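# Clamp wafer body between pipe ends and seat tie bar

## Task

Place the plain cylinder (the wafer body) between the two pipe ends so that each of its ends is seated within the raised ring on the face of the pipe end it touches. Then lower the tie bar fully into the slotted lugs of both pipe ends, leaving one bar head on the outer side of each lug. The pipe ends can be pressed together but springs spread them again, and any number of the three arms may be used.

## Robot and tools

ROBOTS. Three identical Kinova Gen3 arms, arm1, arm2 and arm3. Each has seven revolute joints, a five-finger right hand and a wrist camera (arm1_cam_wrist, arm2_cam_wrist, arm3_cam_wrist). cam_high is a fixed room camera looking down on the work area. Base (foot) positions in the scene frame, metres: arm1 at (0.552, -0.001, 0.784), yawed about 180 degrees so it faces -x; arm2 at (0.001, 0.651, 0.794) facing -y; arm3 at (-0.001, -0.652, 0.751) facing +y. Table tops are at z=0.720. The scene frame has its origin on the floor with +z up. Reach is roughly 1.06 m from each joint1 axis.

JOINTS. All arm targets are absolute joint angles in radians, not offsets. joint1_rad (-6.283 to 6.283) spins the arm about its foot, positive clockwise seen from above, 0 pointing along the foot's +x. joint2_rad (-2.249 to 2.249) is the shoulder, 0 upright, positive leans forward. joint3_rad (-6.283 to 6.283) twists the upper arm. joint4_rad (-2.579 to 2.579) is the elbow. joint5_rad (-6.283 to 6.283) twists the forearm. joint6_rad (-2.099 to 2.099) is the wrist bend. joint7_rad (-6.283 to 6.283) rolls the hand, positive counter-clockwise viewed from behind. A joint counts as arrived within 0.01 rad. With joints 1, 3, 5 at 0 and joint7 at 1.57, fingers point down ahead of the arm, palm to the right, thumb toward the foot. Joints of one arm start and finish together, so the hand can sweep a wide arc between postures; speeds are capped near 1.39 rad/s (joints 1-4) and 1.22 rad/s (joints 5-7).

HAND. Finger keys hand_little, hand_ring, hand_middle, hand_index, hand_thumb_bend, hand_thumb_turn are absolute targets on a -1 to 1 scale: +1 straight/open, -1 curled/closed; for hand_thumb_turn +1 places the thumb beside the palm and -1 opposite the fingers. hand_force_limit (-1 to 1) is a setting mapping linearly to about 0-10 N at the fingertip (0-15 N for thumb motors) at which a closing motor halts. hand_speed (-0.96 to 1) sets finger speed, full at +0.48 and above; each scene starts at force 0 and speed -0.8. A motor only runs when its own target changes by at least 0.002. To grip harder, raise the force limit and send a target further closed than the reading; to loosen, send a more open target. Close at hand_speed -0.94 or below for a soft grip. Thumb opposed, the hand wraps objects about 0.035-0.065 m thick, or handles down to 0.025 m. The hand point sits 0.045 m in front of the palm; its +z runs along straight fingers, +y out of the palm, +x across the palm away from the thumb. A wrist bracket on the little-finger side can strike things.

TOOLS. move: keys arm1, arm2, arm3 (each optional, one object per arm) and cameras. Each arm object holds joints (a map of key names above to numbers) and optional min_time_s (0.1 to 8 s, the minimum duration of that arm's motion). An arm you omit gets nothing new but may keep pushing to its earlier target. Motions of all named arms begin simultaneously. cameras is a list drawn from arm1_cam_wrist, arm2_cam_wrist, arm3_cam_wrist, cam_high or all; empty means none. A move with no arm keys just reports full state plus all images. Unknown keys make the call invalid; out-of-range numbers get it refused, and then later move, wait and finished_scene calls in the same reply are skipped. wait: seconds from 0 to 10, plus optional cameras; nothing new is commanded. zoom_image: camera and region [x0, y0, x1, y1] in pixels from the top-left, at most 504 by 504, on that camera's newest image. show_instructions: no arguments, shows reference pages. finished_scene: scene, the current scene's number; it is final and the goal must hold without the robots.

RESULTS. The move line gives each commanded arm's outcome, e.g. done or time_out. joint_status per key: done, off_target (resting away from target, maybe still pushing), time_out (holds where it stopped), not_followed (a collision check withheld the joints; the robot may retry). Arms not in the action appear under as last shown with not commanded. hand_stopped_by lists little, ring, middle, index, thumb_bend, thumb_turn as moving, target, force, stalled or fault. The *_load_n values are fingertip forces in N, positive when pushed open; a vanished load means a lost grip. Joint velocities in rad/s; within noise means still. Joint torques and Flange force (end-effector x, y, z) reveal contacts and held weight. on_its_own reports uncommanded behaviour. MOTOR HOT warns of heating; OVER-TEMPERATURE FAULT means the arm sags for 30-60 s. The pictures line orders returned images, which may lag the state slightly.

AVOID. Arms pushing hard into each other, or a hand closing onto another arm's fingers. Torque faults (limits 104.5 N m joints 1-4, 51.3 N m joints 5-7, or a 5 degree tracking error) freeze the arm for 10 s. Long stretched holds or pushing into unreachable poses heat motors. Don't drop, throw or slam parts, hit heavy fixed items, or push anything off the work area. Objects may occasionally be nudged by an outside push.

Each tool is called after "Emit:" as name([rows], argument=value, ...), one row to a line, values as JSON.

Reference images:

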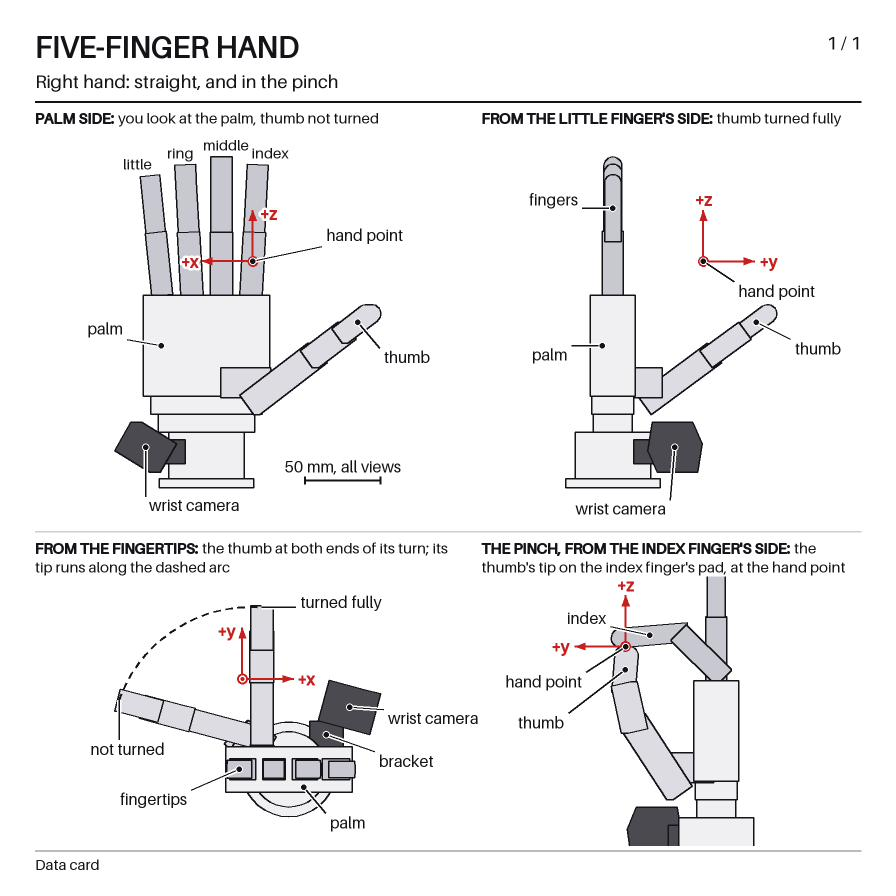

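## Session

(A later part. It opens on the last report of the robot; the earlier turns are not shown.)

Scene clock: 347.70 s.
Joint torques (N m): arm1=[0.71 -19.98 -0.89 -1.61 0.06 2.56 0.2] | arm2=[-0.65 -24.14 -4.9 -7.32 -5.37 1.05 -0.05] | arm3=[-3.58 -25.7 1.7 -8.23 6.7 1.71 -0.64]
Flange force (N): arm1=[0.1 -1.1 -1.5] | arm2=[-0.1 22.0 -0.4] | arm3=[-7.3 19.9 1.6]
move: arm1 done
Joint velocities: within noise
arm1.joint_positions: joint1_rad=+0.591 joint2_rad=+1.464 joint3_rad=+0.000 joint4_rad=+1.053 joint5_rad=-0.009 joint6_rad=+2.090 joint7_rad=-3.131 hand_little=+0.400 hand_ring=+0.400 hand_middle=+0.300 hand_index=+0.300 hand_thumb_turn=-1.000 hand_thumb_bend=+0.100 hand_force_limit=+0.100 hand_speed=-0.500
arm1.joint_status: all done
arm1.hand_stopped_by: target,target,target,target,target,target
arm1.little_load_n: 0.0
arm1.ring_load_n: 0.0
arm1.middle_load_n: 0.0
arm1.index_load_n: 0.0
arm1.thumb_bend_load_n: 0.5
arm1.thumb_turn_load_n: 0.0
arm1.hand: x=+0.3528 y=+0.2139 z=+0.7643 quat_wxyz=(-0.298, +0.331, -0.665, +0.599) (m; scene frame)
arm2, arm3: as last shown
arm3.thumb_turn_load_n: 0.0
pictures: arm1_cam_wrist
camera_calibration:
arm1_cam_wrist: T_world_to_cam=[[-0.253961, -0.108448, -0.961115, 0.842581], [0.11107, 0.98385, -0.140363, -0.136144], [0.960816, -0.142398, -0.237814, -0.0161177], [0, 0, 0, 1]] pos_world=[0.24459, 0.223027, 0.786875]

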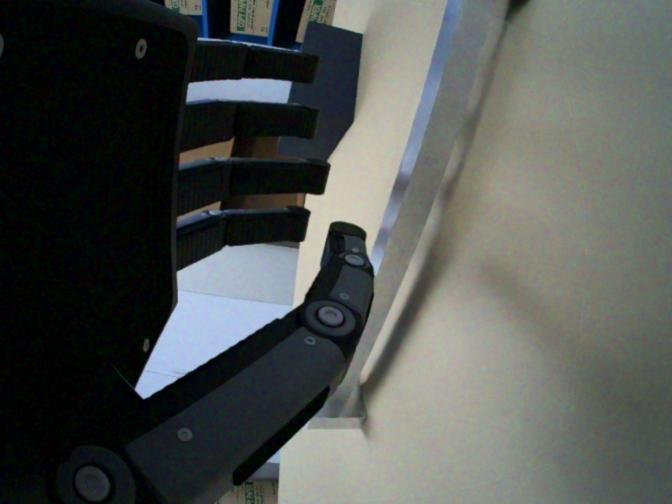

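Emit:
move(arm1={"joints": {"joint1_rad": 0.5909, "joint2_rad": 1.4723, "joint4_rad": 1.0629, "joint5_rad": -0.0085, "joint6_rad": 2.0713, "joint7_rad": -3.131}, "min_time_s": 1}, cameras=["arm1_cam_wrist"])

Emit:
zoom_image(camera="arm1_cam_wrist", region=[290, 150, 450, 310])

Scene clock: 351.47 s.
Joint torques (N m): arm1=[0.71 -19.89 -0.86 -1.54 0.09 2.53 0.23] | arm2=[-0.66 -24.15 -4.89 -7.33 -5.35 1.04 -0.05] | arm3=[-3.64 -25.7 1.73 -8.27 6.73 1.73 -0.64]
Flange force (N): arm1=[0.2 -1.2 -1.4] | arm2=[-0.1 22.0 -0.3] | arm3=[-7.3 20.0 1.7]
move: arm1 done
Joint velocities: within noise
arm1.joint_positions: joint1_rad=+0.591 joint2_rad=+1.472 joint3_rad=+0.000 joint4_rad=+1.063 joint5_rad=-0.009 joint6_rad=+2.071 joint7_rad=-3.131 hand_little=+0.400 hand_ring=+0.400 hand_middle=+0.300 hand_index=+0.300 hand_thumb_turn=-1.000 hand_thumb_bend=+0.100 hand_force_limit=+0.100 hand_speed=-0.500
arm1.joint_status: all done
arm1.hand_stopped_by: target,target,target,target,target,target
arm1.little_load_n: 0.0
arm1.ring_load_n: 0.0
arm1.middle_load_n: 0.0
arm1.index_load_n: 0.0
arm1.thumb_bend_load_n: 0.0
arm1.thumb_turn_load_n: 0.0
arm1.hand: x=+0.3563 y=+0.2113 z=+0.7576 quat_wxyz=(-0.298, +0.331, -0.665, +0.599) (m; scene frame)
arm2.joint_positions: joint1_rad=+0.340 joint2_rad=+1.338 joint3_rad=+0.000 joint4_rad=+1.424 joint5_rad=-1.123 joint6_rad=+1.751 joint7_rad=+1.226 hand_little=-0.900 hand_ring=-0.900 hand_middle=-0.900 hand_index=-0.900 hand_thumb_turn=+1.000 hand_thumb_bend=+1.000 hand_force_limit=+0.000 hand_speed=+0.000
arm2.joint_status: not commanded
arm2.hand_stopped_by: target,target,target,target,target,target
arm2.little_load_n: 0.0
arm2.ring_load_n: 0.0
arm2.middle_load_n: 0.0
arm2.index_load_n: 0.0
arm2.thumb_bend_load_n: 0.0
arm2.thumb_turn_load_n: 0.0
arm2.hand: x=+0.1015 y=+0.2648 z=+0.9185 quat_wxyz=(-0.706, +0.038, -0.706, -0.038) (m; scene frame)
arm3.joint_positions: joint1_rad=-0.491 joint2_rad=+1.196 joint3_rad=+0.000 joint4_rad=+1.657 joint5_rad=+1.237 joint6_rad=+1.686 joint7_rad=-1.296 hand_little=+1.000 hand_ring=+1.000 hand_middle=+1.000 hand_index=+1.000 hand_thumb_turn=-1.000 hand_thumb_bend=+1.000 hand_force_limit=+0.000 hand_speed=+0.000
arm3.joint_status: not commanded
arm3.hand_stopped_by: target,target,target,target,target,target
arm3.little_load_n: 0.0
arm3.ring_load_n: 0.0
arm3.middle_load_n: 0.0
arm3.index_load_n: 0.0
arm3.thumb_bend_load_n: 0.0
arm3.thumb_turn_load_n: 0.5
arm3.hand: x=+0.1359 y=-0.2353 z=+0.8614 quat_wxyz=(-0.038, +0.706, +0.038, +0.706) (m; scene frame)
pictures: arm1_cam_wrist
camera_calibration:
arm1_cam_wrist: T_world_to_cam=[[-0.253922, -0.108312, -0.961141, 0.836632], [0.110917, 0.983894, -0.140179, -0.135044], [0.960844, -0.142201, -0.237819, -0.0215145], [0, 0, 0, 1]] pos_world=[0.248091, 0.220428, 0.780075]

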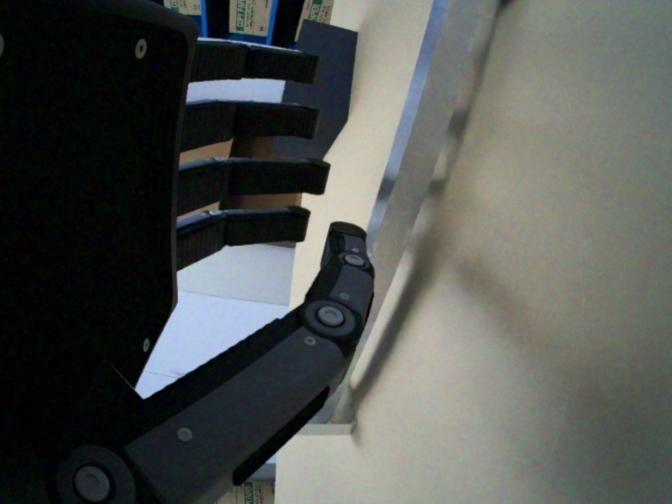

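Scaled by 3.150 from the camera's 672x504 image, which has a finer 960x720 frame.

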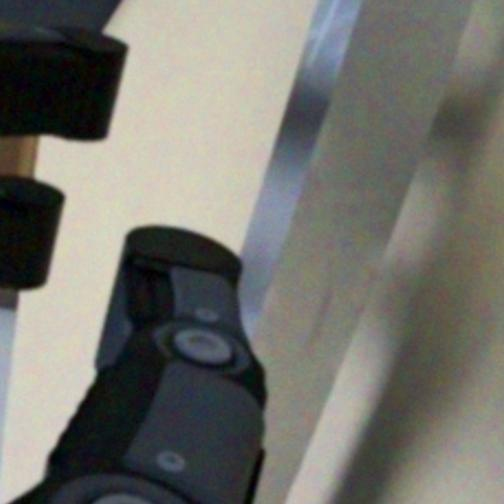

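Emit:
move(arm1={"joints": {"joint1_rad": 0.5902, "joint2_rad": 1.4996, "joint4_rad": 1.0621, "joint5_rad": -0.0085, "joint6_rad": 2.0448, "joint7_rad": -3.131}, "min_time_s": 2}, cameras=["arm1_cam_wrist", "cam_high"])

Emit:
zoom_image(camera="arm1_cam_wrist", region=[290, 150, 450, 310])

Scene clock: 356.70 s.
Joint torques (N m): arm1=[0.74 -19.54 -0.92 -1.25 0.1 2.5 0.27] | arm2=[-0.65 -24.15 -4.89 -7.31 -5.36 1.03 -0.06] | arm3=[-3.61 -25.72 1.63 -8.21 6.73 1.72 -0.63]
Flange force (N): arm1=[0.2 -1.4 -1.8] | arm2=[0.0 21.9 -0.4] | arm3=[-7.4 19.8 1.6]
move: arm1 done
Joint velocities: within noise
arm1.joint_positions: joint1_rad=+0.590 joint2_rad=+1.500 joint3_rad=+0.000 joint4_rad=+1.062 joint5_rad=-0.009 joint6_rad=+2.045 joint7_rad=-3.131 hand_little=+0.400 hand_ring=+0.400 hand_middle=+0.300 hand_index=+0.300 hand_thumb_turn=-1.000 hand_thumb_bend=+0.100 hand_force_limit=+0.100 hand_speed=-0.500
arm1.joint_status: all done
arm1.hand_stopped_by: target,target,target,target,target,target
arm1.little_load_n: 0.0
arm1.ring_load_n: 0.0
arm1.middle_load_n: 0.0
arm1.index_load_n: -0.5
arm1.thumb_bend_load_n: 0.0
arm1.thumb_turn_load_n: 0.0
arm1.hand: x=+0.3611 y=+0.2078 z=+0.7415 quat_wxyz=(-0.299, +0.331, -0.665, +0.599) (m; scene frame)
arm2, arm3: as last shown
pictures: arm1_cam_wrist, cam_high
camera_calibration:
arm1_cam_wrist: T_world_to_cam=[[-0.253737, -0.108291, -0.961192, 0.82195], [0.110364, 0.983983, -0.139993, -0.134305], [0.960956, -0.141603, -0.237721, -0.0306043], [0, 0, 0, 1]] pos_world=[0.252791, 0.21683, 0.763975]

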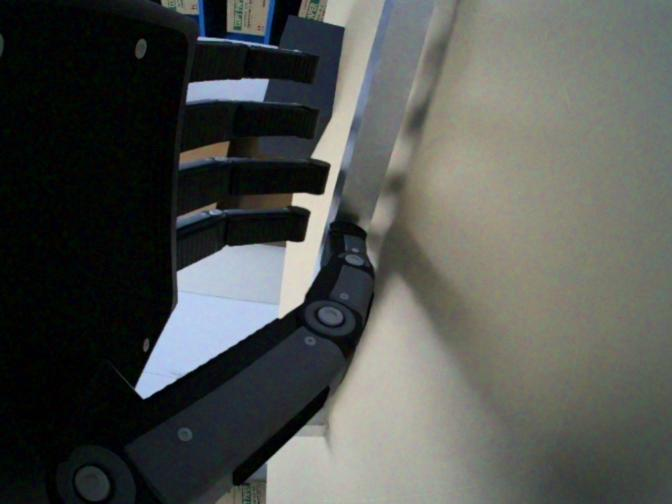

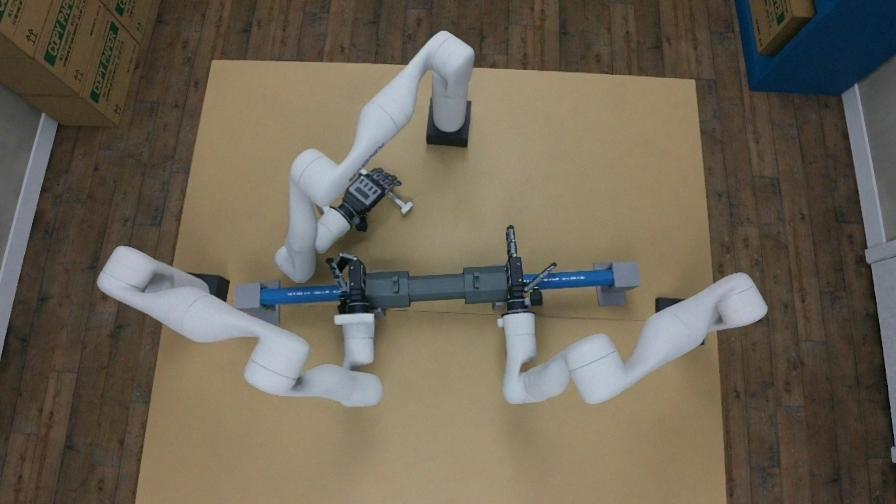

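Scaled by 3.150 from the camera's 672x504 image, which has a finer 960x720 frame.

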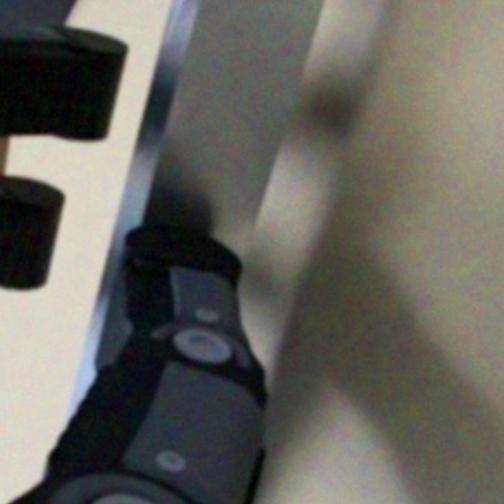

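Emit:
move(arm1={"joints": {"joint1_rad": 0.5903, "joint2_rad": 1.5168, "joint4_rad": 1.0315, "joint5_rad": -0.0085, "joint6_rad": 2.0582, "joint7_rad": -3.131, "hand_thumb_bend": 0.0}, "min_time_s": 2}, cameras=["arm1_cam_wrist"])

Emit:
zoom_image(camera="arm1_cam_wrist", region=[290, 150, 450, 310])

Scene clock: 361.30 s.
Joint torques (N m): arm1=[0.71 -19.93 -0.84 -1.42 0.08 2.6 0.24] | arm2=[-0.66 -24.16 -4.88 -7.33 -5.33 1.05 -0.05] | arm3=[-3.63 -25.63 1.67 -8.27 6.76 1.75 -0.66]
Flange force (N): arm1=[0.1 -0.8 -1.4] | arm2=[0.0 21.9 -0.3] | arm3=[-7.1 20.0 1.7]
move: arm1 done
Joint velocities: within noise
arm1.joint_positions: joint1_rad=+0.590 joint2_rad=+1.517 joint3_rad=+0.000 joint4_rad=+1.032 joint5_rad=-0.009 joint6_rad=+2.058 joint7_rad=-3.131 hand_little=+0.400 hand_ring=+0.400 hand_middle=+0.300 hand_index=+0.300 hand_thumb_turn=-1.000 hand_thumb_bend=+0.000 hand_force_limit=+0.100 hand_speed=-0.500
arm1.joint_status: all done
arm1.hand_stopped_by: target,target,target,target,target,target
arm1.little_load_n: 0.0
arm1.ring_load_n: 0.0
arm1.middle_load_n: 0.0
arm1.index_load_n: 0.0
arm1.thumb_bend_load_n: 0.0
arm1.thumb_turn_load_n: 0.0
arm1.hand: x=+0.3580 y=+0.2102 z=+0.7366 quat_wxyz=(-0.299, +0.331, -0.665, +0.599) (m; scene frame)
arm2, arm3: as last shown
arm2.thumb_bend_load_n: -0.5
arm3.little_load_n: 0.5
pictures: arm1_cam_wrist
camera_calibration:
arm1_cam_wrist: T_world_to_cam=[[-0.253761, -0.10848, -0.961165, 0.816862], [0.110317, 0.983962, -0.140178, -0.13685], [0.960956, -0.141604, -0.237724, -0.0285204], [0, 0, 0, 1]] pos_world=[0.249791, 0.21923, 0.759175]

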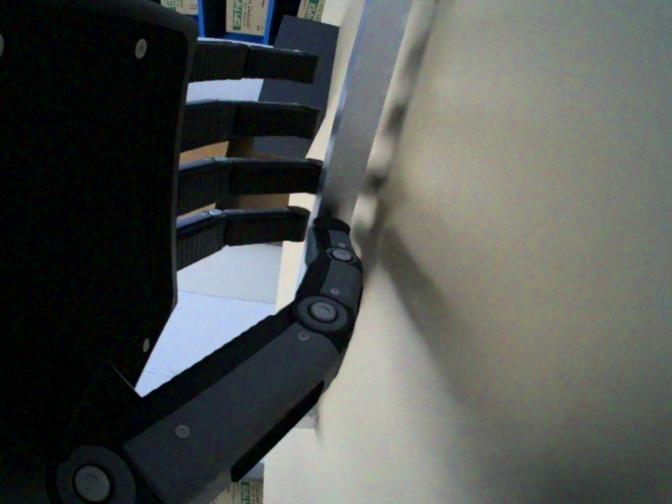

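Scaled by 3.150 from the camera's 672x504 image, which has a finer 960x720 frame.

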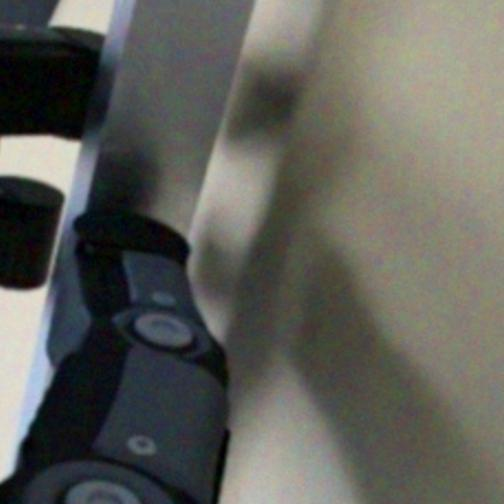

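Emit:
move(arm1={"joints": {"hand_speed": -0.94, "hand_force_limit": 0.0, "hand_index": -0.1, "hand_middle": -0.1}}, cameras=["arm1_cam_wrist"])

Emit:
zoom_image(camera="arm1_cam_wrist", region=[270, 120, 470, 320])

Scene clock: 364.40 s.
Joint torques (N m): arm1=[0.6 -18.57 -1.09 -2.36 0.02 0.91 0.44] | arm2=[-0.64 -24.1 -4.91 -7.33 -5.33 1.03 -0.06] | arm3=[-3.62 -25.67 1.74 -8.33 6.76 1.69 -0.67]
Flange force (N): arm1=[0.2 -6.4 -1.2] | arm2=[-0.1 22.0 -0.3] | arm3=[-7.1 20.2 1.6]
move: arm1 off_target
Joint velocities: within noise
arm1.joint_positions: joint1_rad=+0.590 joint2_rad=+1.517 joint3_rad=+0.000 joint4_rad=+1.032 joint5_rad=-0.009 joint6_rad=+2.058 joint7_rad=-3.131 hand_little=+0.400 hand_ring=+0.400 hand_middle=-0.036 hand_index=-0.031 hand_thumb_turn=-1.000 hand_thumb_bend=+0.001 hand_force_limit=+0.000 hand_speed=-0.940
arm1.joint_status: hand_middle off_target (ended at -0.036, target -0.100); hand_index off_target (ended at -0.031, target -0.100); the others done
arm1.hand_stopped_by: target,target,force,force,target,target
arm1.little_load_n: 0.0
arm1.ring_load_n: 0.0
arm1.middle_load_n: 6.0
arm1.index_load_n: 5.5
arm1.thumb_bend_load_n: 2.0
arm1.thumb_turn_load_n: -1.0
arm1.hand: x=+0.3580 y=+0.2102 z=+0.7366 quat_wxyz=(-0.299, +0.331, -0.665, +0.599) (m; scene frame)
arm2, arm3: as last shown
arm2.thumb_bend_load_n: 0.0
arm3.little_load_n: 0.0
arm3.thumb_turn_load_n: 0.0
pictures: arm1_cam_wrist
camera_calibration:
arm1_cam_wrist: T_world_to_cam=[[-0.253768, -0.108454, -0.961166, 0.816858], [0.110417, 0.98395, -0.140177, -0.136873], [0.960942, -0.141702, -0.23772, -0.0284983], [0, 0, 0, 1]] pos_world=[0.249791, 0.21923, 0.759175]

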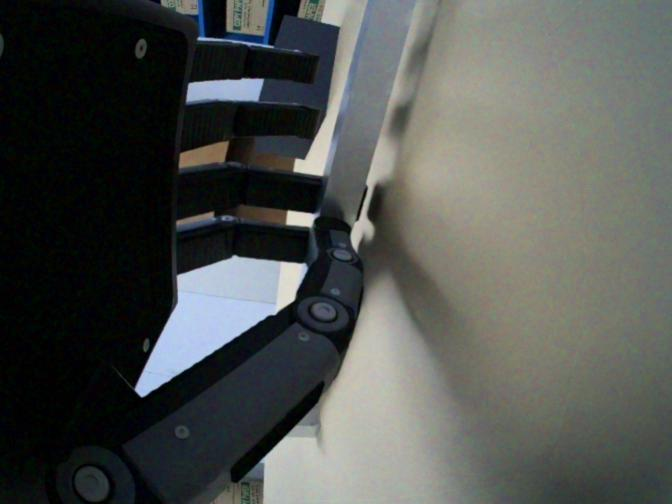

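Scaled by 2.520 from the camera's 672x504 image, which has a finer 960x720 frame.

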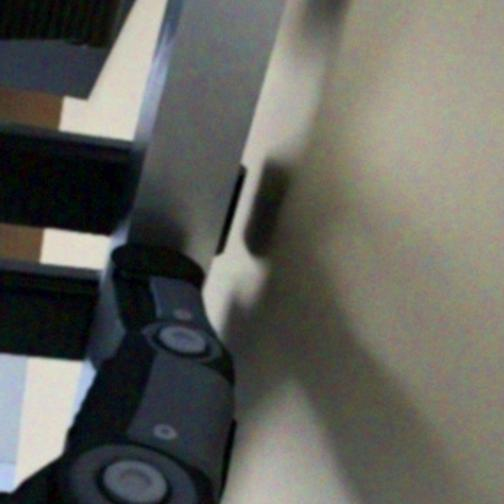

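Emit:
move(arm1={"joints": {"joint1_rad": 0.5905, "joint2_rad": 1.4717, "joint4_rad": 1.0712, "joint5_rad": -0.0085, "joint6_rad": 2.0636, "joint7_rad": -3.131}, "min_time_s": 2}, cameras=["arm1_cam_wrist"])

Emit:
zoom_image(camera="arm1_cam_wrist", region=[270, 120, 470, 320])

Scene clock: 367.80 s.
Joint torques (N m): arm1=[0.66 -20.33 -0.87 -1.2 0.14 3.07 0.26] | arm2=[-0.64 -24.15 -4.88 -7.34 -5.35 1.04 -0.04] | arm3=[-3.62 -25.64 1.79 -8.27 6.76 1.72 -0.64]
Flange force (N): arm1=[0.2 0.7 -1.5] | arm2=[-0.1 22.0 -0.3] | arm3=[-7.2 20.1 1.6]
move: arm1 done
Joint velocities: within noise
arm1.joint_positions: joint1_rad=+0.590 joint2_rad=+1.472 joint3_rad=+0.000 joint4_rad=+1.071 joint5_rad=-0.009 joint6_rad=+2.064 joint7_rad=-3.131 hand_little=+0.400 hand_ring=+0.400 hand_middle=-0.036 hand_index=-0.031 hand_thumb_turn=-1.000 hand_thumb_bend=+0.001 hand_force_limit=+0.000 hand_speed=-0.940
arm1.joint_status: all done
arm1.hand_stopped_by: target,target,force,force,target,target
arm1.little_load_n: 0.0
arm1.ring_load_n: 0.0
arm1.middle_load_n: 4.5
arm1.index_load_n: 3.5
arm1.thumb_bend_load_n: 5.5
arm1.thumb_turn_load_n: -1.5
arm1.hand: x=+0.3578 y=+0.2100 z=+0.7564 quat_wxyz=(-0.299, +0.331, -0.665, +0.599) (m; scene frame)
arm2, arm3: as last shown
arm3.thumb_turn_load_n: 0.5
pictures: arm1_cam_wrist
camera_calibration:
arm1_cam_wrist: T_world_to_cam=[[-0.253776, -0.108427, -0.961167, 0.835814], [0.110518, 0.983939, -0.140176, -0.133902], [0.960929, -0.141799, -0.237717, -0.0236056], [0, 0, 0, 1]] pos_world=[0.249591, 0.219029, 0.778975]

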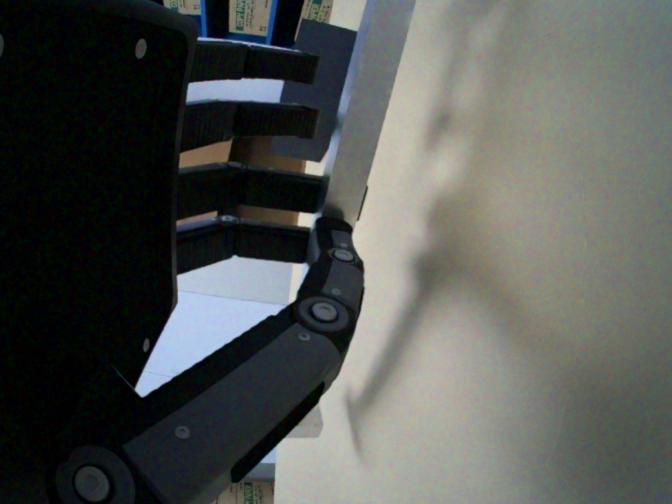

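Scaled by 2.520 from the camera's 672x504 image, which has a finer 960x720 frame.

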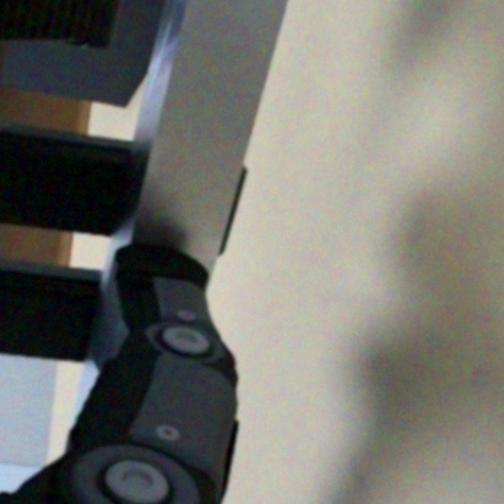

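Emit:
move(arm1={"joints": {"hand_force_limit": 0.5, "hand_index": -0.15, "hand_middle": -0.15}}, cameras=["arm1_cam_wrist"])

Emit:
zoom_image(camera="arm1_cam_wrist", region=[270, 120, 470, 320])

Emit:
zoom_image(camera="arm1_cam_wrist", region=[272, 0, 672, 504])

Scene clock: 368.70 s.
Joint torques (N m): arm1=[0.73 -20.33 -0.9 -1.25 0.11 3.06 0.23] | arm2=[-0.64 -24.14 -4.88 -7.29 -5.35 1.05 -0.06] | arm3=[-3.59 -25.6 1.7 -8.26 6.7 1.72 -0.63]
Flange force (N): arm1=[0.2 0.6 -1.3] | arm2=[0.0 21.9 -0.4] | arm3=[-7.1 20.1 1.7]
move: arm1 off_target
Joint velocities: within noise
arm1.joint_positions: joint1_rad=+0.590 joint2_rad=+1.472 joint3_rad=+0.000 joint4_rad=+1.071 joint5_rad=-0.009 joint6_rad=+2.064 joint7_rad=-3.131 hand_little=+0.400 hand_ring=+0.400 hand_middle=-0.045 hand_index=-0.045 hand_thumb_turn=-1.000 hand_thumb_bend=+0.002 hand_force_limit=+0.500 hand_speed=-0.940
arm1.joint_status: hand_middle off_target (ended at -0.045, target -0.150); hand_index off_target (ended at -0.045, target -0.150); the others done
arm1.hand_stopped_by: target,target,force,force,target,target
arm1.little_load_n: 0.0
arm1.ring_load_n: 0.0
arm1.middle_load_n: 8.5
arm1.index_load_n: 7.5
arm1.thumb_bend_load_n: 6.5
arm1.thumb_turn_load_n: -2.0
arm1.hand: x=+0.3578 y=+0.2100 z=+0.7564 quat_wxyz=(-0.299, +0.331, -0.665, +0.599) (m; scene frame)
arm2, arm3: as last shown
arm3.thumb_turn_load_n: 0.0
pictures: arm1_cam_wrist
camera_calibration:
arm1_cam_wrist: T_world_to_cam=[[-0.253776, -0.108427, -0.961167, 0.835814], [0.110518, 0.983939, -0.140176, -0.133902], [0.960929, -0.141799, -0.237717, -0.0236056], [0, 0, 0, 1]] pos_world=[0.249591, 0.219029, 0.778975]

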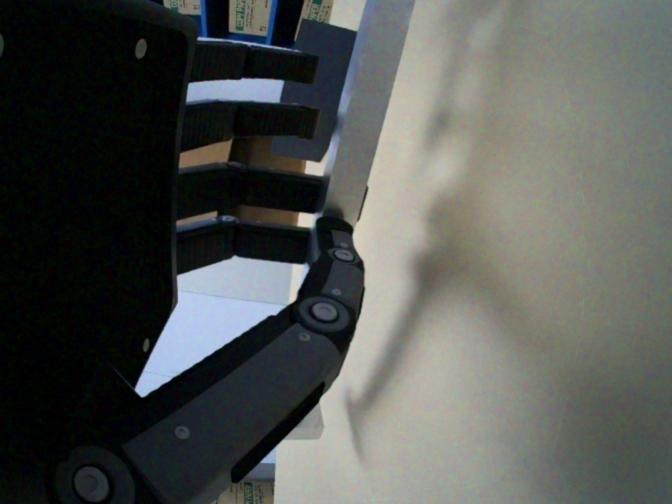

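Scaled by 2.520 from the camera's 672x504 image, which has a finer 960x720 frame.

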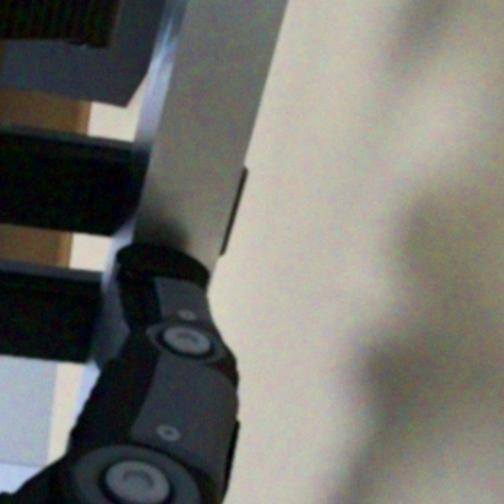

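Scaled by 1.000.

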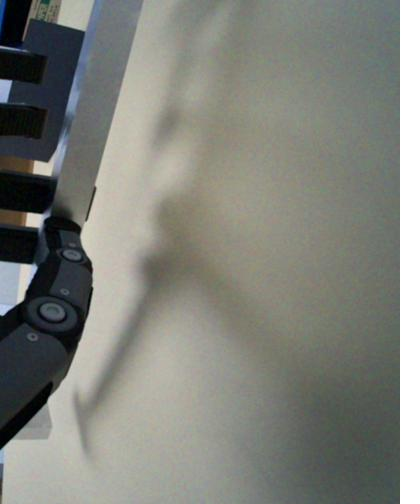

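Emit:
zoom_image(camera="arm1_cam_wrist", region=[250, 350, 370, 470])

Scaled by 4.200 from the camera's 672x504 image, which has a finer 960x720 frame.

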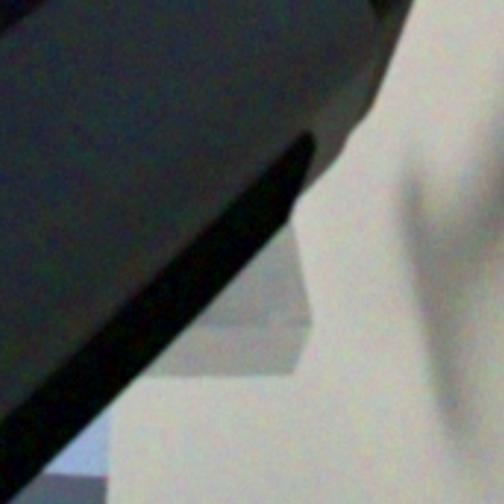

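Emit:
move(arm1={"joints": {"joint1_rad": 0.5965, "joint2_rad": 0.9909, "joint4_rad": 1.4112, "joint5_rad": -0.0051, "joint6_rad": 1.9603, "joint7_rad": -3.1285}, "min_time_s": 3.5}, cameras=["arm1_cam_wrist", "cam_high"])

Emit:
zoom_image(camera="cam_high", region=[340, 130, 460, 250])

Scene clock: 378.63 s.
Joint torques (N m): arm1=[0.59 -18.33 -0.88 -2.26 0.12 2.83 0.23] | arm2=[-0.67 -24.15 -4.9 -7.3 -5.34 1.05 -0.07] | arm3=[-3.65 -25.59 1.72 -8.21 6.75 1.73 -0.63]
Flange force (N): arm1=[0.4 0.2 -1.4] | arm2=[0.0 21.9 -0.4] | arm3=[-7.1 19.9 1.6]
move: arm1 done
Joint velocities: within noise
arm1.joint_positions: joint1_rad=+0.597 joint2_rad=+0.991 joint3_rad=+0.000 joint4_rad=+1.411 joint5_rad=-0.005 joint6_rad=+1.960 joint7_rad=-3.128 hand_little=+0.400 hand_ring=+0.400 hand_middle=-0.045 hand_index=-0.045 hand_thumb_turn=-1.000 hand_thumb_bend=+0.002 hand_force_limit=+0.500 hand_speed=-0.940
arm1.joint_status: all done
arm1.hand_stopped_by: target,target,force,force,target,target
arm1.little_load_n: 0.0
arm1.ring_load_n: 0.0
arm1.middle_load_n: 8.5
arm1.index_load_n: 7.5
arm1.thumb_bend_load_n: 6.5
arm1.thumb_turn_load_n: -2.0
arm1.hand: x=+0.3579 y=+0.2103 z=+0.8997 quat_wxyz=(-0.256, +0.365, -0.733, +0.514) (m; scene frame)
arm2, arm3: as last shown
arm3.middle_load_n: -0.5
arm3.thumb_turn_load_n: 0.5
pictures: arm1_cam_wrist, cam_high
camera_calibration:
arm1_cam_wrist: T_world_to_cam=[[-0.436196, 0.0285712, -0.899398, 0.954536], [0.0946591, 0.995407, -0.0142873, -0.224051], [0.894859, -0.0913683, -0.436897, 0.202714], [0, 0, 0, 1]] pos_world=[0.256173, 0.214272, 0.943872]

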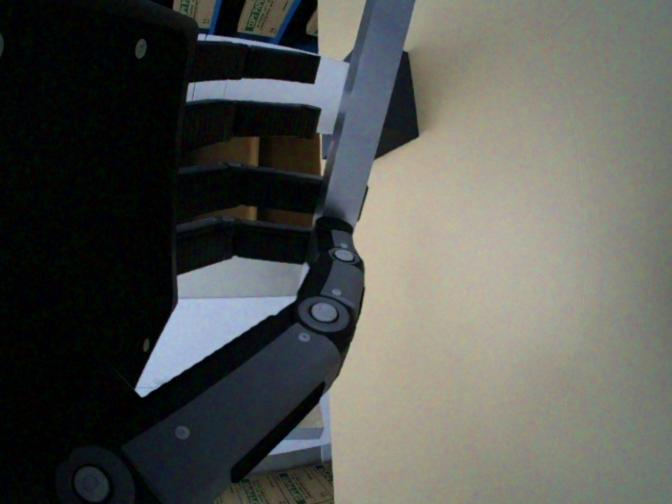

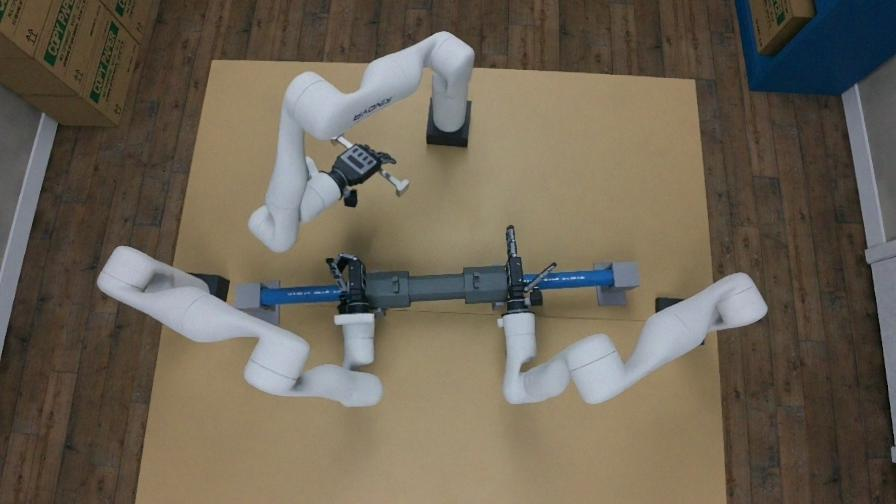

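Scaled by 4.200 from the camera's 896x504 image, which has a finer 1280x720 frame.

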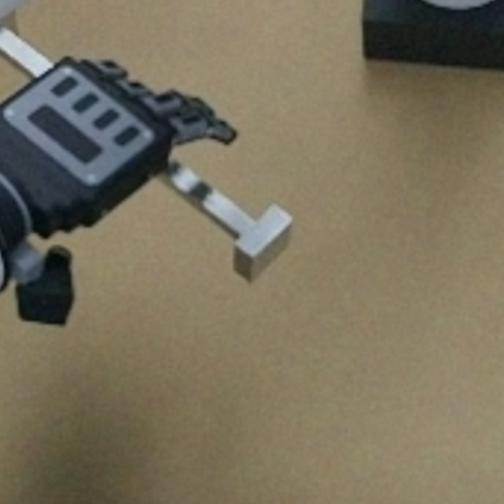

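Emit:
zoom_image(camera="cam_high", region=[376, 162, 416, 202])

Emit:
zoom_image(camera="cam_high", region=[330, 128, 370, 168])

Scaled by 12.600 from the camera's 896x504 image, which has a finer 1280x720 frame.

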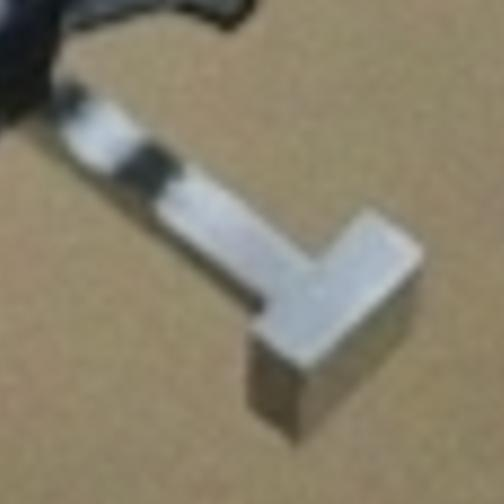

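Scaled by 12.600 from the camera's 896x504 image, which has a finer 1280x720 frame.

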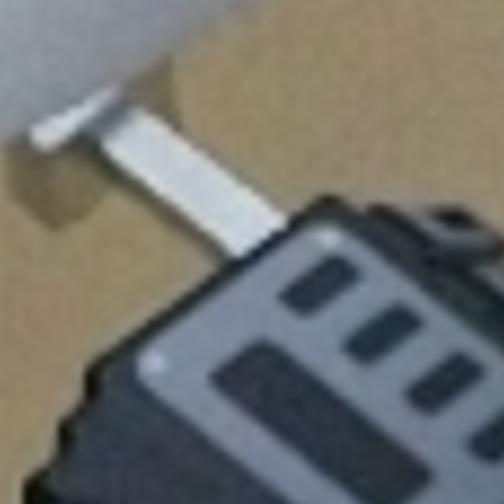

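Emit:
move(arm1={"joints": {"joint1_rad": 0.1685, "joint2_rad": -0.088, "joint4_rad": 2.0979, "joint5_rad": -0.0152, "joint6_rad": 1.1242, "joint7_rad": -3.5623}, "min_time_s": 4}, cameras=["arm1_cam_wrist", "cam_high"])

Scene clock: 393.67 s.
Joint torques (N m): arm1=[0.41 -4.54 -1.42 -7.02 0.14 0.06 0.32] | arm2=[-0.66 -24.13 -4.91 -7.33 -5.36 1.04 -0.06] | arm3=[-3.68 -25.57 1.7 -8.31 6.72 1.75 -0.68]
Flange force (N): arm1=[-2.3 -1.5 -1.9] | arm2=[-0.1 22.1 -0.3] | arm3=[-6.9 20.1 1.9]
move: arm1 done
Joint velocities: within noise
arm1.joint_positions: joint1_rad=+0.168 joint2_rad=-0.088 joint3_rad=+0.000 joint4_rad=+2.098 joint5_rad=-0.015 joint6_rad=+1.124 joint7_rad=-3.562 hand_little=+0.400 hand_ring=+0.400 hand_middle=-0.045 hand_index=-0.045 hand_thumb_turn=-1.000 hand_thumb_bend=+0.002 hand_force_limit=+0.500 hand_speed=-0.940
arm1.joint_status: all done
arm1.hand_stopped_by: target,target,force,force,target,target
arm1.little_load_n: 0.0
arm1.ring_load_n: 0.0
arm1.middle_load_n: 9.0
arm1.index_load_n: 7.5
arm1.thumb_bend_load_n: 6.5
arm1.thumb_turn_load_n: -2.0
arm1.hand: x=+0.2802 y=+0.1314 z=+1.0301 quat_wxyz=(+0.000, +0.446, -0.895, +0.000) (m; scene frame)
arm2, arm3: as last shown
arm3.middle_load_n: 0.0
arm3.thumb_turn_load_n: 0.0
pictures: arm1_cam_wrist, cam_high
camera_calibration:
arm1_cam_wrist: T_world_to_cam=[[-0.919078, 0.392436, 0.0359038, 0.164202], [0.358815, 0.795691, 0.487983, -0.701506], [0.162934, 0.461377, -0.872114, 0.902742], [0, 0, 0, 1]] pos_world=[0.255538, 0.0772387, 1.12372]

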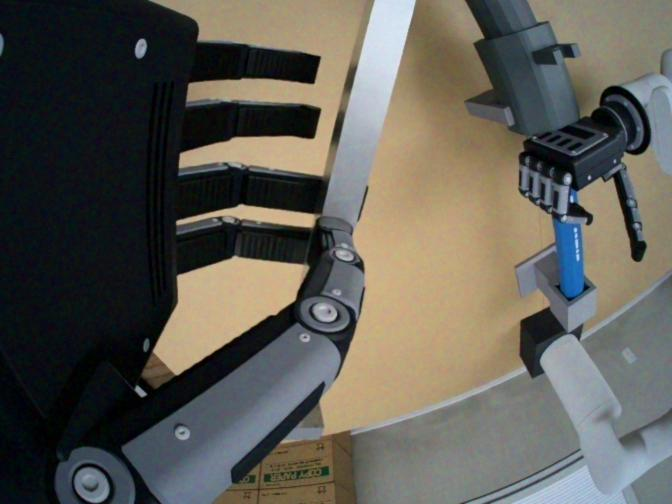

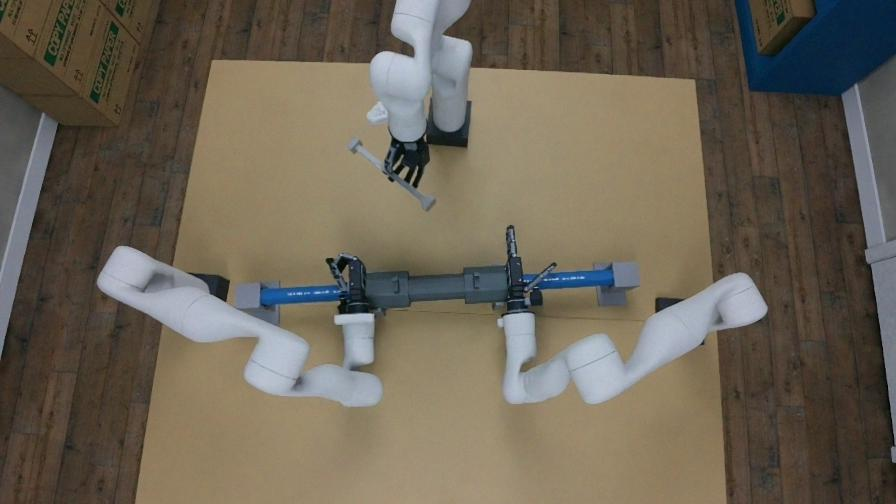

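Emit:
zoom_image(camera="cam_high", region=[336, 124, 446, 224])

Scaled by 4.582 from the camera's 896x504 image, which has a finer 1280x720 frame.

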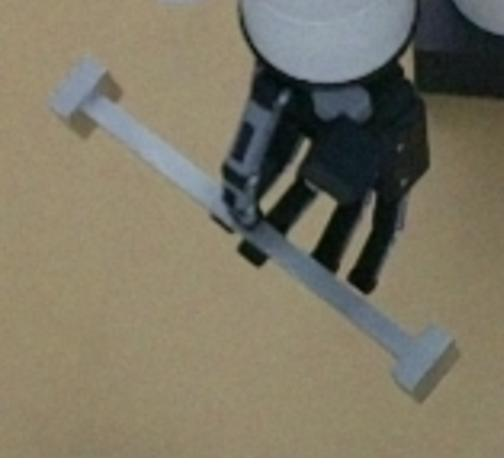

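Emit:
move(arm1={"joints": {"joint1_rad": 0.0455, "joint2_rad": 0.1989, "joint4_rad": 1.548, "joint5_rad": -0.0132, "joint6_rad": 1.3855, "joint7_rad": 0.2009}, "min_time_s": 4.5}, cameras=["cam_high"])

Scene clock: 401.57 s.
Joint torques (N m): arm1=[0.44 -10.9 -1.28 -7.44 -0.01 0.27 0.29] | arm2=[-0.64 -24.14 -4.9 -7.33 -5.34 1.02 -0.07] | arm3=[-3.59 -25.61 1.7 -8.28 6.76 1.78 -0.64]
Flange force (N): arm1=[-0.2 0.8 -1.0] | arm2=[-0.1 22.0 -0.3] | arm3=[-7.1 20.1 1.7]
move: arm1 done
Joint velocities: within noise
arm1.joint_positions: joint1_rad=+0.045 joint2_rad=+0.199 joint3_rad=+0.000 joint4_rad=+1.548 joint5_rad=-0.013 joint6_rad=+1.385 joint7_rad=+0.201 hand_little=+0.400 hand_ring=+0.400 hand_middle=-0.045 hand_index=-0.045 hand_thumb_turn=-1.000 hand_thumb_bend=+0.002 hand_force_limit=+0.500 hand_speed=-0.940
arm1.joint_status: all done
arm1.hand_stopped_by: target,target,force,force,target,target
arm1.little_load_n: 0.0
arm1.ring_load_n: 0.0
arm1.middle_load_n: 8.5
arm1.index_load_n: 7.5
arm1.thumb_bend_load_n: 6.0
arm1.thumb_turn_load_n: -2.0
arm1.hand: x=+0.2197 y=+0.0294 z=+1.1002 quat_wxyz=(+0.000, +0.670, +0.742, +0.000) (m; scene frame)
arm2.joint_positions: joint1_rad=+0.340 joint2_rad=+1.338 joint3_rad=+0.000 joint4_rad=+1.424 joint5_rad=-1.123 joint6_rad=+1.751 joint7_rad=+1.226 hand_little=-0.900 hand_ring=-0.900 hand_middle=-0.900 hand_index=-0.900 hand_thumb_turn=+1.000 hand_thumb_bend=+1.000 hand_force_limit=+0.000 hand_speed=+0.000
arm2.joint_status: not commanded
arm2.hand_stopped_by: target,target,target,target,target,target
arm2.little_load_n: 0.0
arm2.ring_load_n: 0.0
arm2.middle_load_n: 0.0
arm2.index_load_n: 0.0
arm2.thumb_bend_load_n: 0.0
arm2.thumb_turn_load_n: 0.0
arm2.hand: x=+0.1015 y=+0.2648 z=+0.9185 quat_wxyz=(-0.706, +0.038, -0.706, -0.038) (m; scene frame)
arm3.joint_positions: joint1_rad=-0.491 joint2_rad=+1.196 joint3_rad=+0.000 joint4_rad=+1.657 joint5_rad=+1.237 joint6_rad=+1.686 joint7_rad=-1.296 hand_little=+1.000 hand_ring=+1.000 hand_middle=+1.000 hand_index=+1.000 hand_thumb_turn=-1.000 hand_thumb_bend=+1.000 hand_force_limit=+0.000 hand_speed=+0.000
arm3.joint_status: not commanded
arm3.hand_stopped_by: target,target,target,target,target,target
arm3.little_load_n: 0.0
arm3.ring_load_n: 0.0
arm3.middle_load_n: 0.0
arm3.index_load_n: 0.0
arm3.thumb_bend_load_n: 0.0
arm3.thumb_turn_load_n: 0.0
arm3.hand: x=+0.1359 y=-0.2353 z=+0.8614 quat_wxyz=(-0.038, +0.706, +0.038, +0.706) (m; scene frame)
pictures: cam_high

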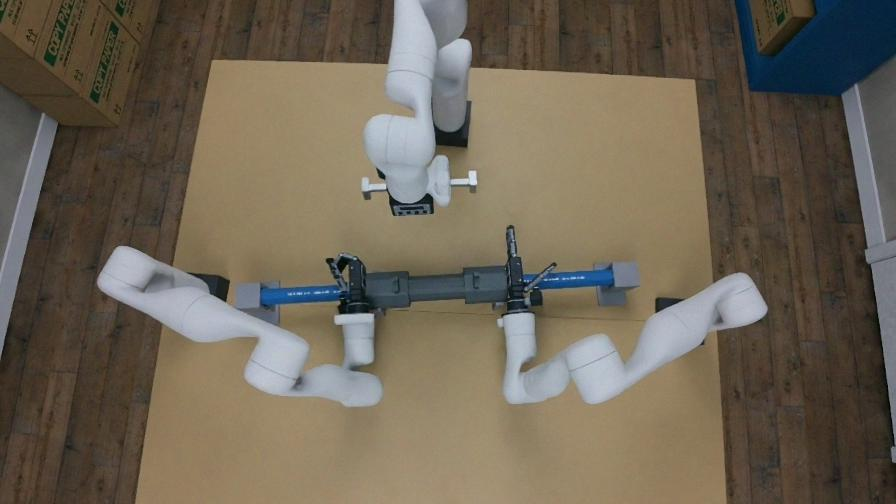

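Emit:
move(arm1={"joints": {"joint1_rad": 0.0805, "joint2_rad": 0.3016, "joint4_rad": 2.4864, "joint5_rad": 0.298, "joint6_rad": -0.8222, "joint7_rad": -0.1225}, "min_time_s": 4.5}, cameras=["cam_high", "arm1_cam_wrist", "arm2_cam_wrist", "arm3_cam_wrist"])

Emit:
zoom_image(camera="cam_high", region=[376, 230, 526, 330])

Scene clock: 406.80 s.
Joint torques (N m): arm1=[0.53 -10.02 -1.35 -4.82 -0.21 -2.45 0.24] | arm2=[-0.66 -24.14 -4.89 -7.32 -5.34 1.03 -0.05] | arm3=[-3.68 -25.7 1.77 -8.2 6.73 1.76 -0.61]
Flange force (N): arm1=[-0.4 -3.2 -1.6] | arm2=[-0.1 22.0 -0.4] | arm3=[-7.4 19.9 1.7]
move: arm1 done
Joint velocities: within noise
arm1.joint_positions: joint1_rad=+0.080 joint2_rad=+0.302 joint3_rad=+0.000 joint4_rad=+2.486 joint5_rad=+0.298 joint6_rad=-0.822 joint7_rad=-0.122 hand_little=+0.400 hand_ring=+0.400 hand_middle=-0.045 hand_index=-0.045 hand_thumb_turn=-1.000 hand_thumb_bend=+0.002 hand_force_limit=+0.500 hand_speed=-0.940
arm1.joint_status: all done
arm1.hand_stopped_by: target,target,force,force,target,target
arm1.little_load_n: 0.0
arm1.ring_load_n: 0.0
arm1.middle_load_n: 8.5
arm1.index_load_n: 7.5
arm1.thumb_bend_load_n: 6.5
arm1.thumb_turn_load_n: -2.0
arm1.hand: x=+0.0538 y=-0.0080 z=+0.9874 quat_wxyz=(-0.365, +0.563, +0.622, -0.404) (m; scene frame)
arm2, arm3: as last shown
arm3.thumb_turn_load_n: 0.5
pictures: arm1_cam_wrist, arm2_cam_wrist, arm3_cam_wrist, cam_high
camera_calibration:
arm1_cam_wrist: T_world_to_cam=[[0.401862, 0.282242, -0.871118, 0.835974], [0.60669, -0.794622, 0.0224192, -0.054904], [-0.685882, -0.537508, -0.490562, 0.627639], [0, 0, 0, 1]] pos_world=[0.127849, 0.0577855, 1.03736]
arm2_cam_wrist: T_world_to_cam=[[-0.127545, 0.946236, -0.297269, 0.0293811], [-0.502172, 0.196854, 0.842064, -0.772936], [0.85531, 0.256681, 0.450066, -0.455286], [0, 0, 0, 1]] pos_world=[0.00501107, 0.241217, 0.864504]
arm3_cam_wrist: T_world_to_cam=[[0.072934, -0.966426, 0.246375, -0.453], [-0.493137, -0.249666, -0.833356, 0.72425], [0.866889, -0.0607165, -0.49479, 0.40802], [0, 0, 0, 1]] pos_world=[0.0364855, -0.232197, 0.91705]

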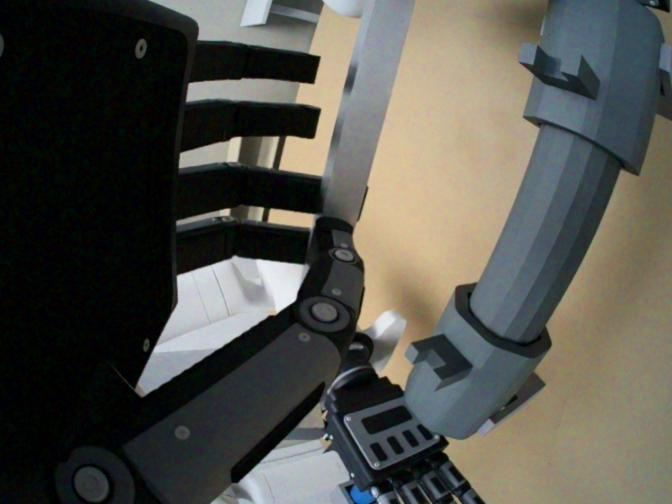

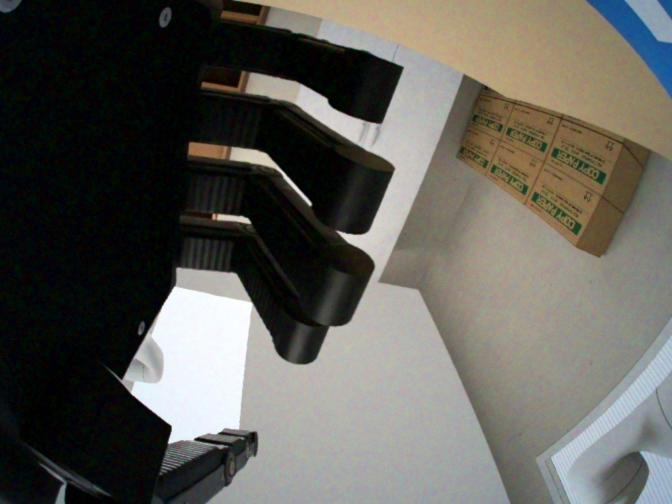

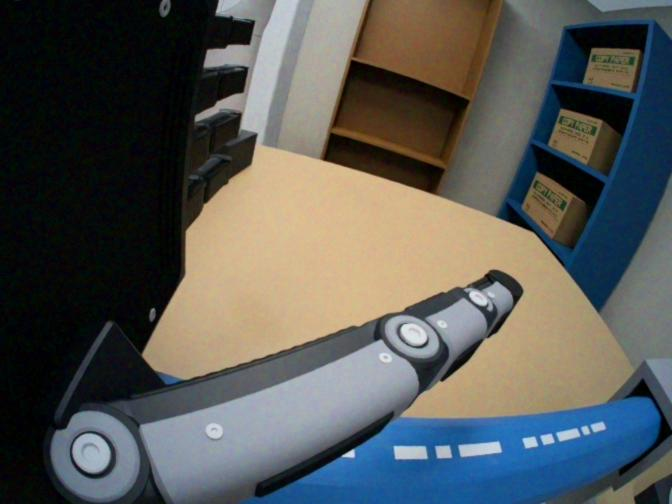

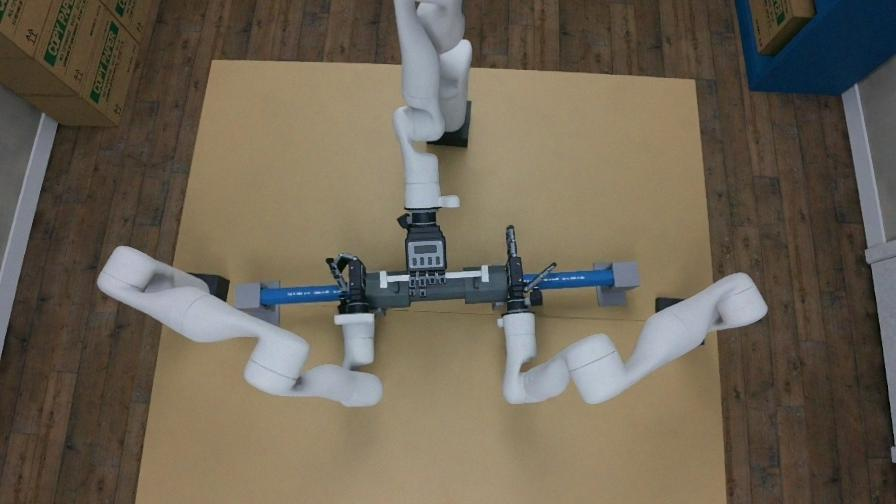

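Scaled by 3.360 from the camera's 896x504 image, which has a finer 1280x720 frame.

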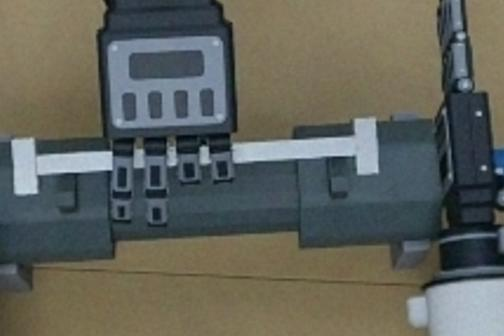

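Emit:
zoom_image(camera="cam_high", region=[374, 262, 424, 312])

Emit:
zoom_image(camera="cam_high", region=[456, 256, 506, 306])

Emit:
zoom_image(camera="arm1_cam_wrist", region=[310, 0, 672, 504])

Scaled by 10.080 from the camera's 896x504 image, which has a finer 1280x720 frame.

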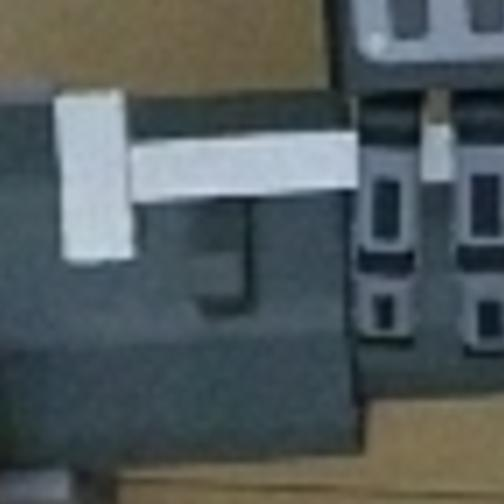

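Scaled by 10.080 from the camera's 896x504 image, which has a finer 1280x720 frame.

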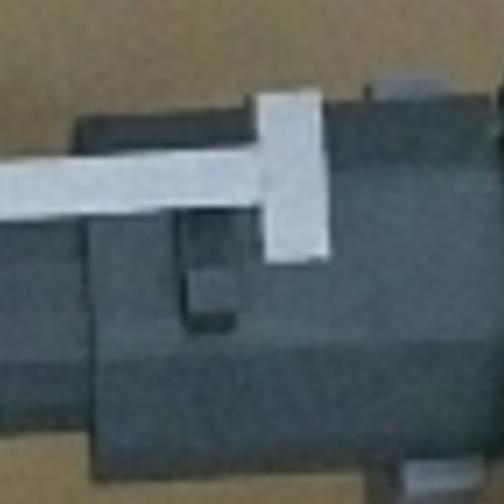

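Scaled by 1.000.

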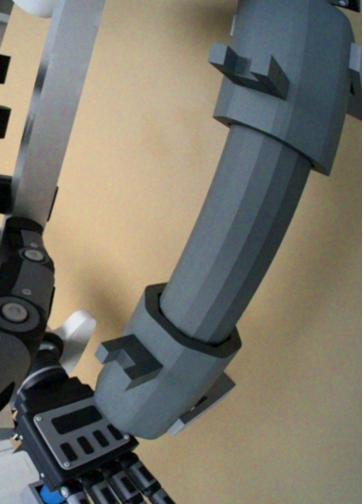

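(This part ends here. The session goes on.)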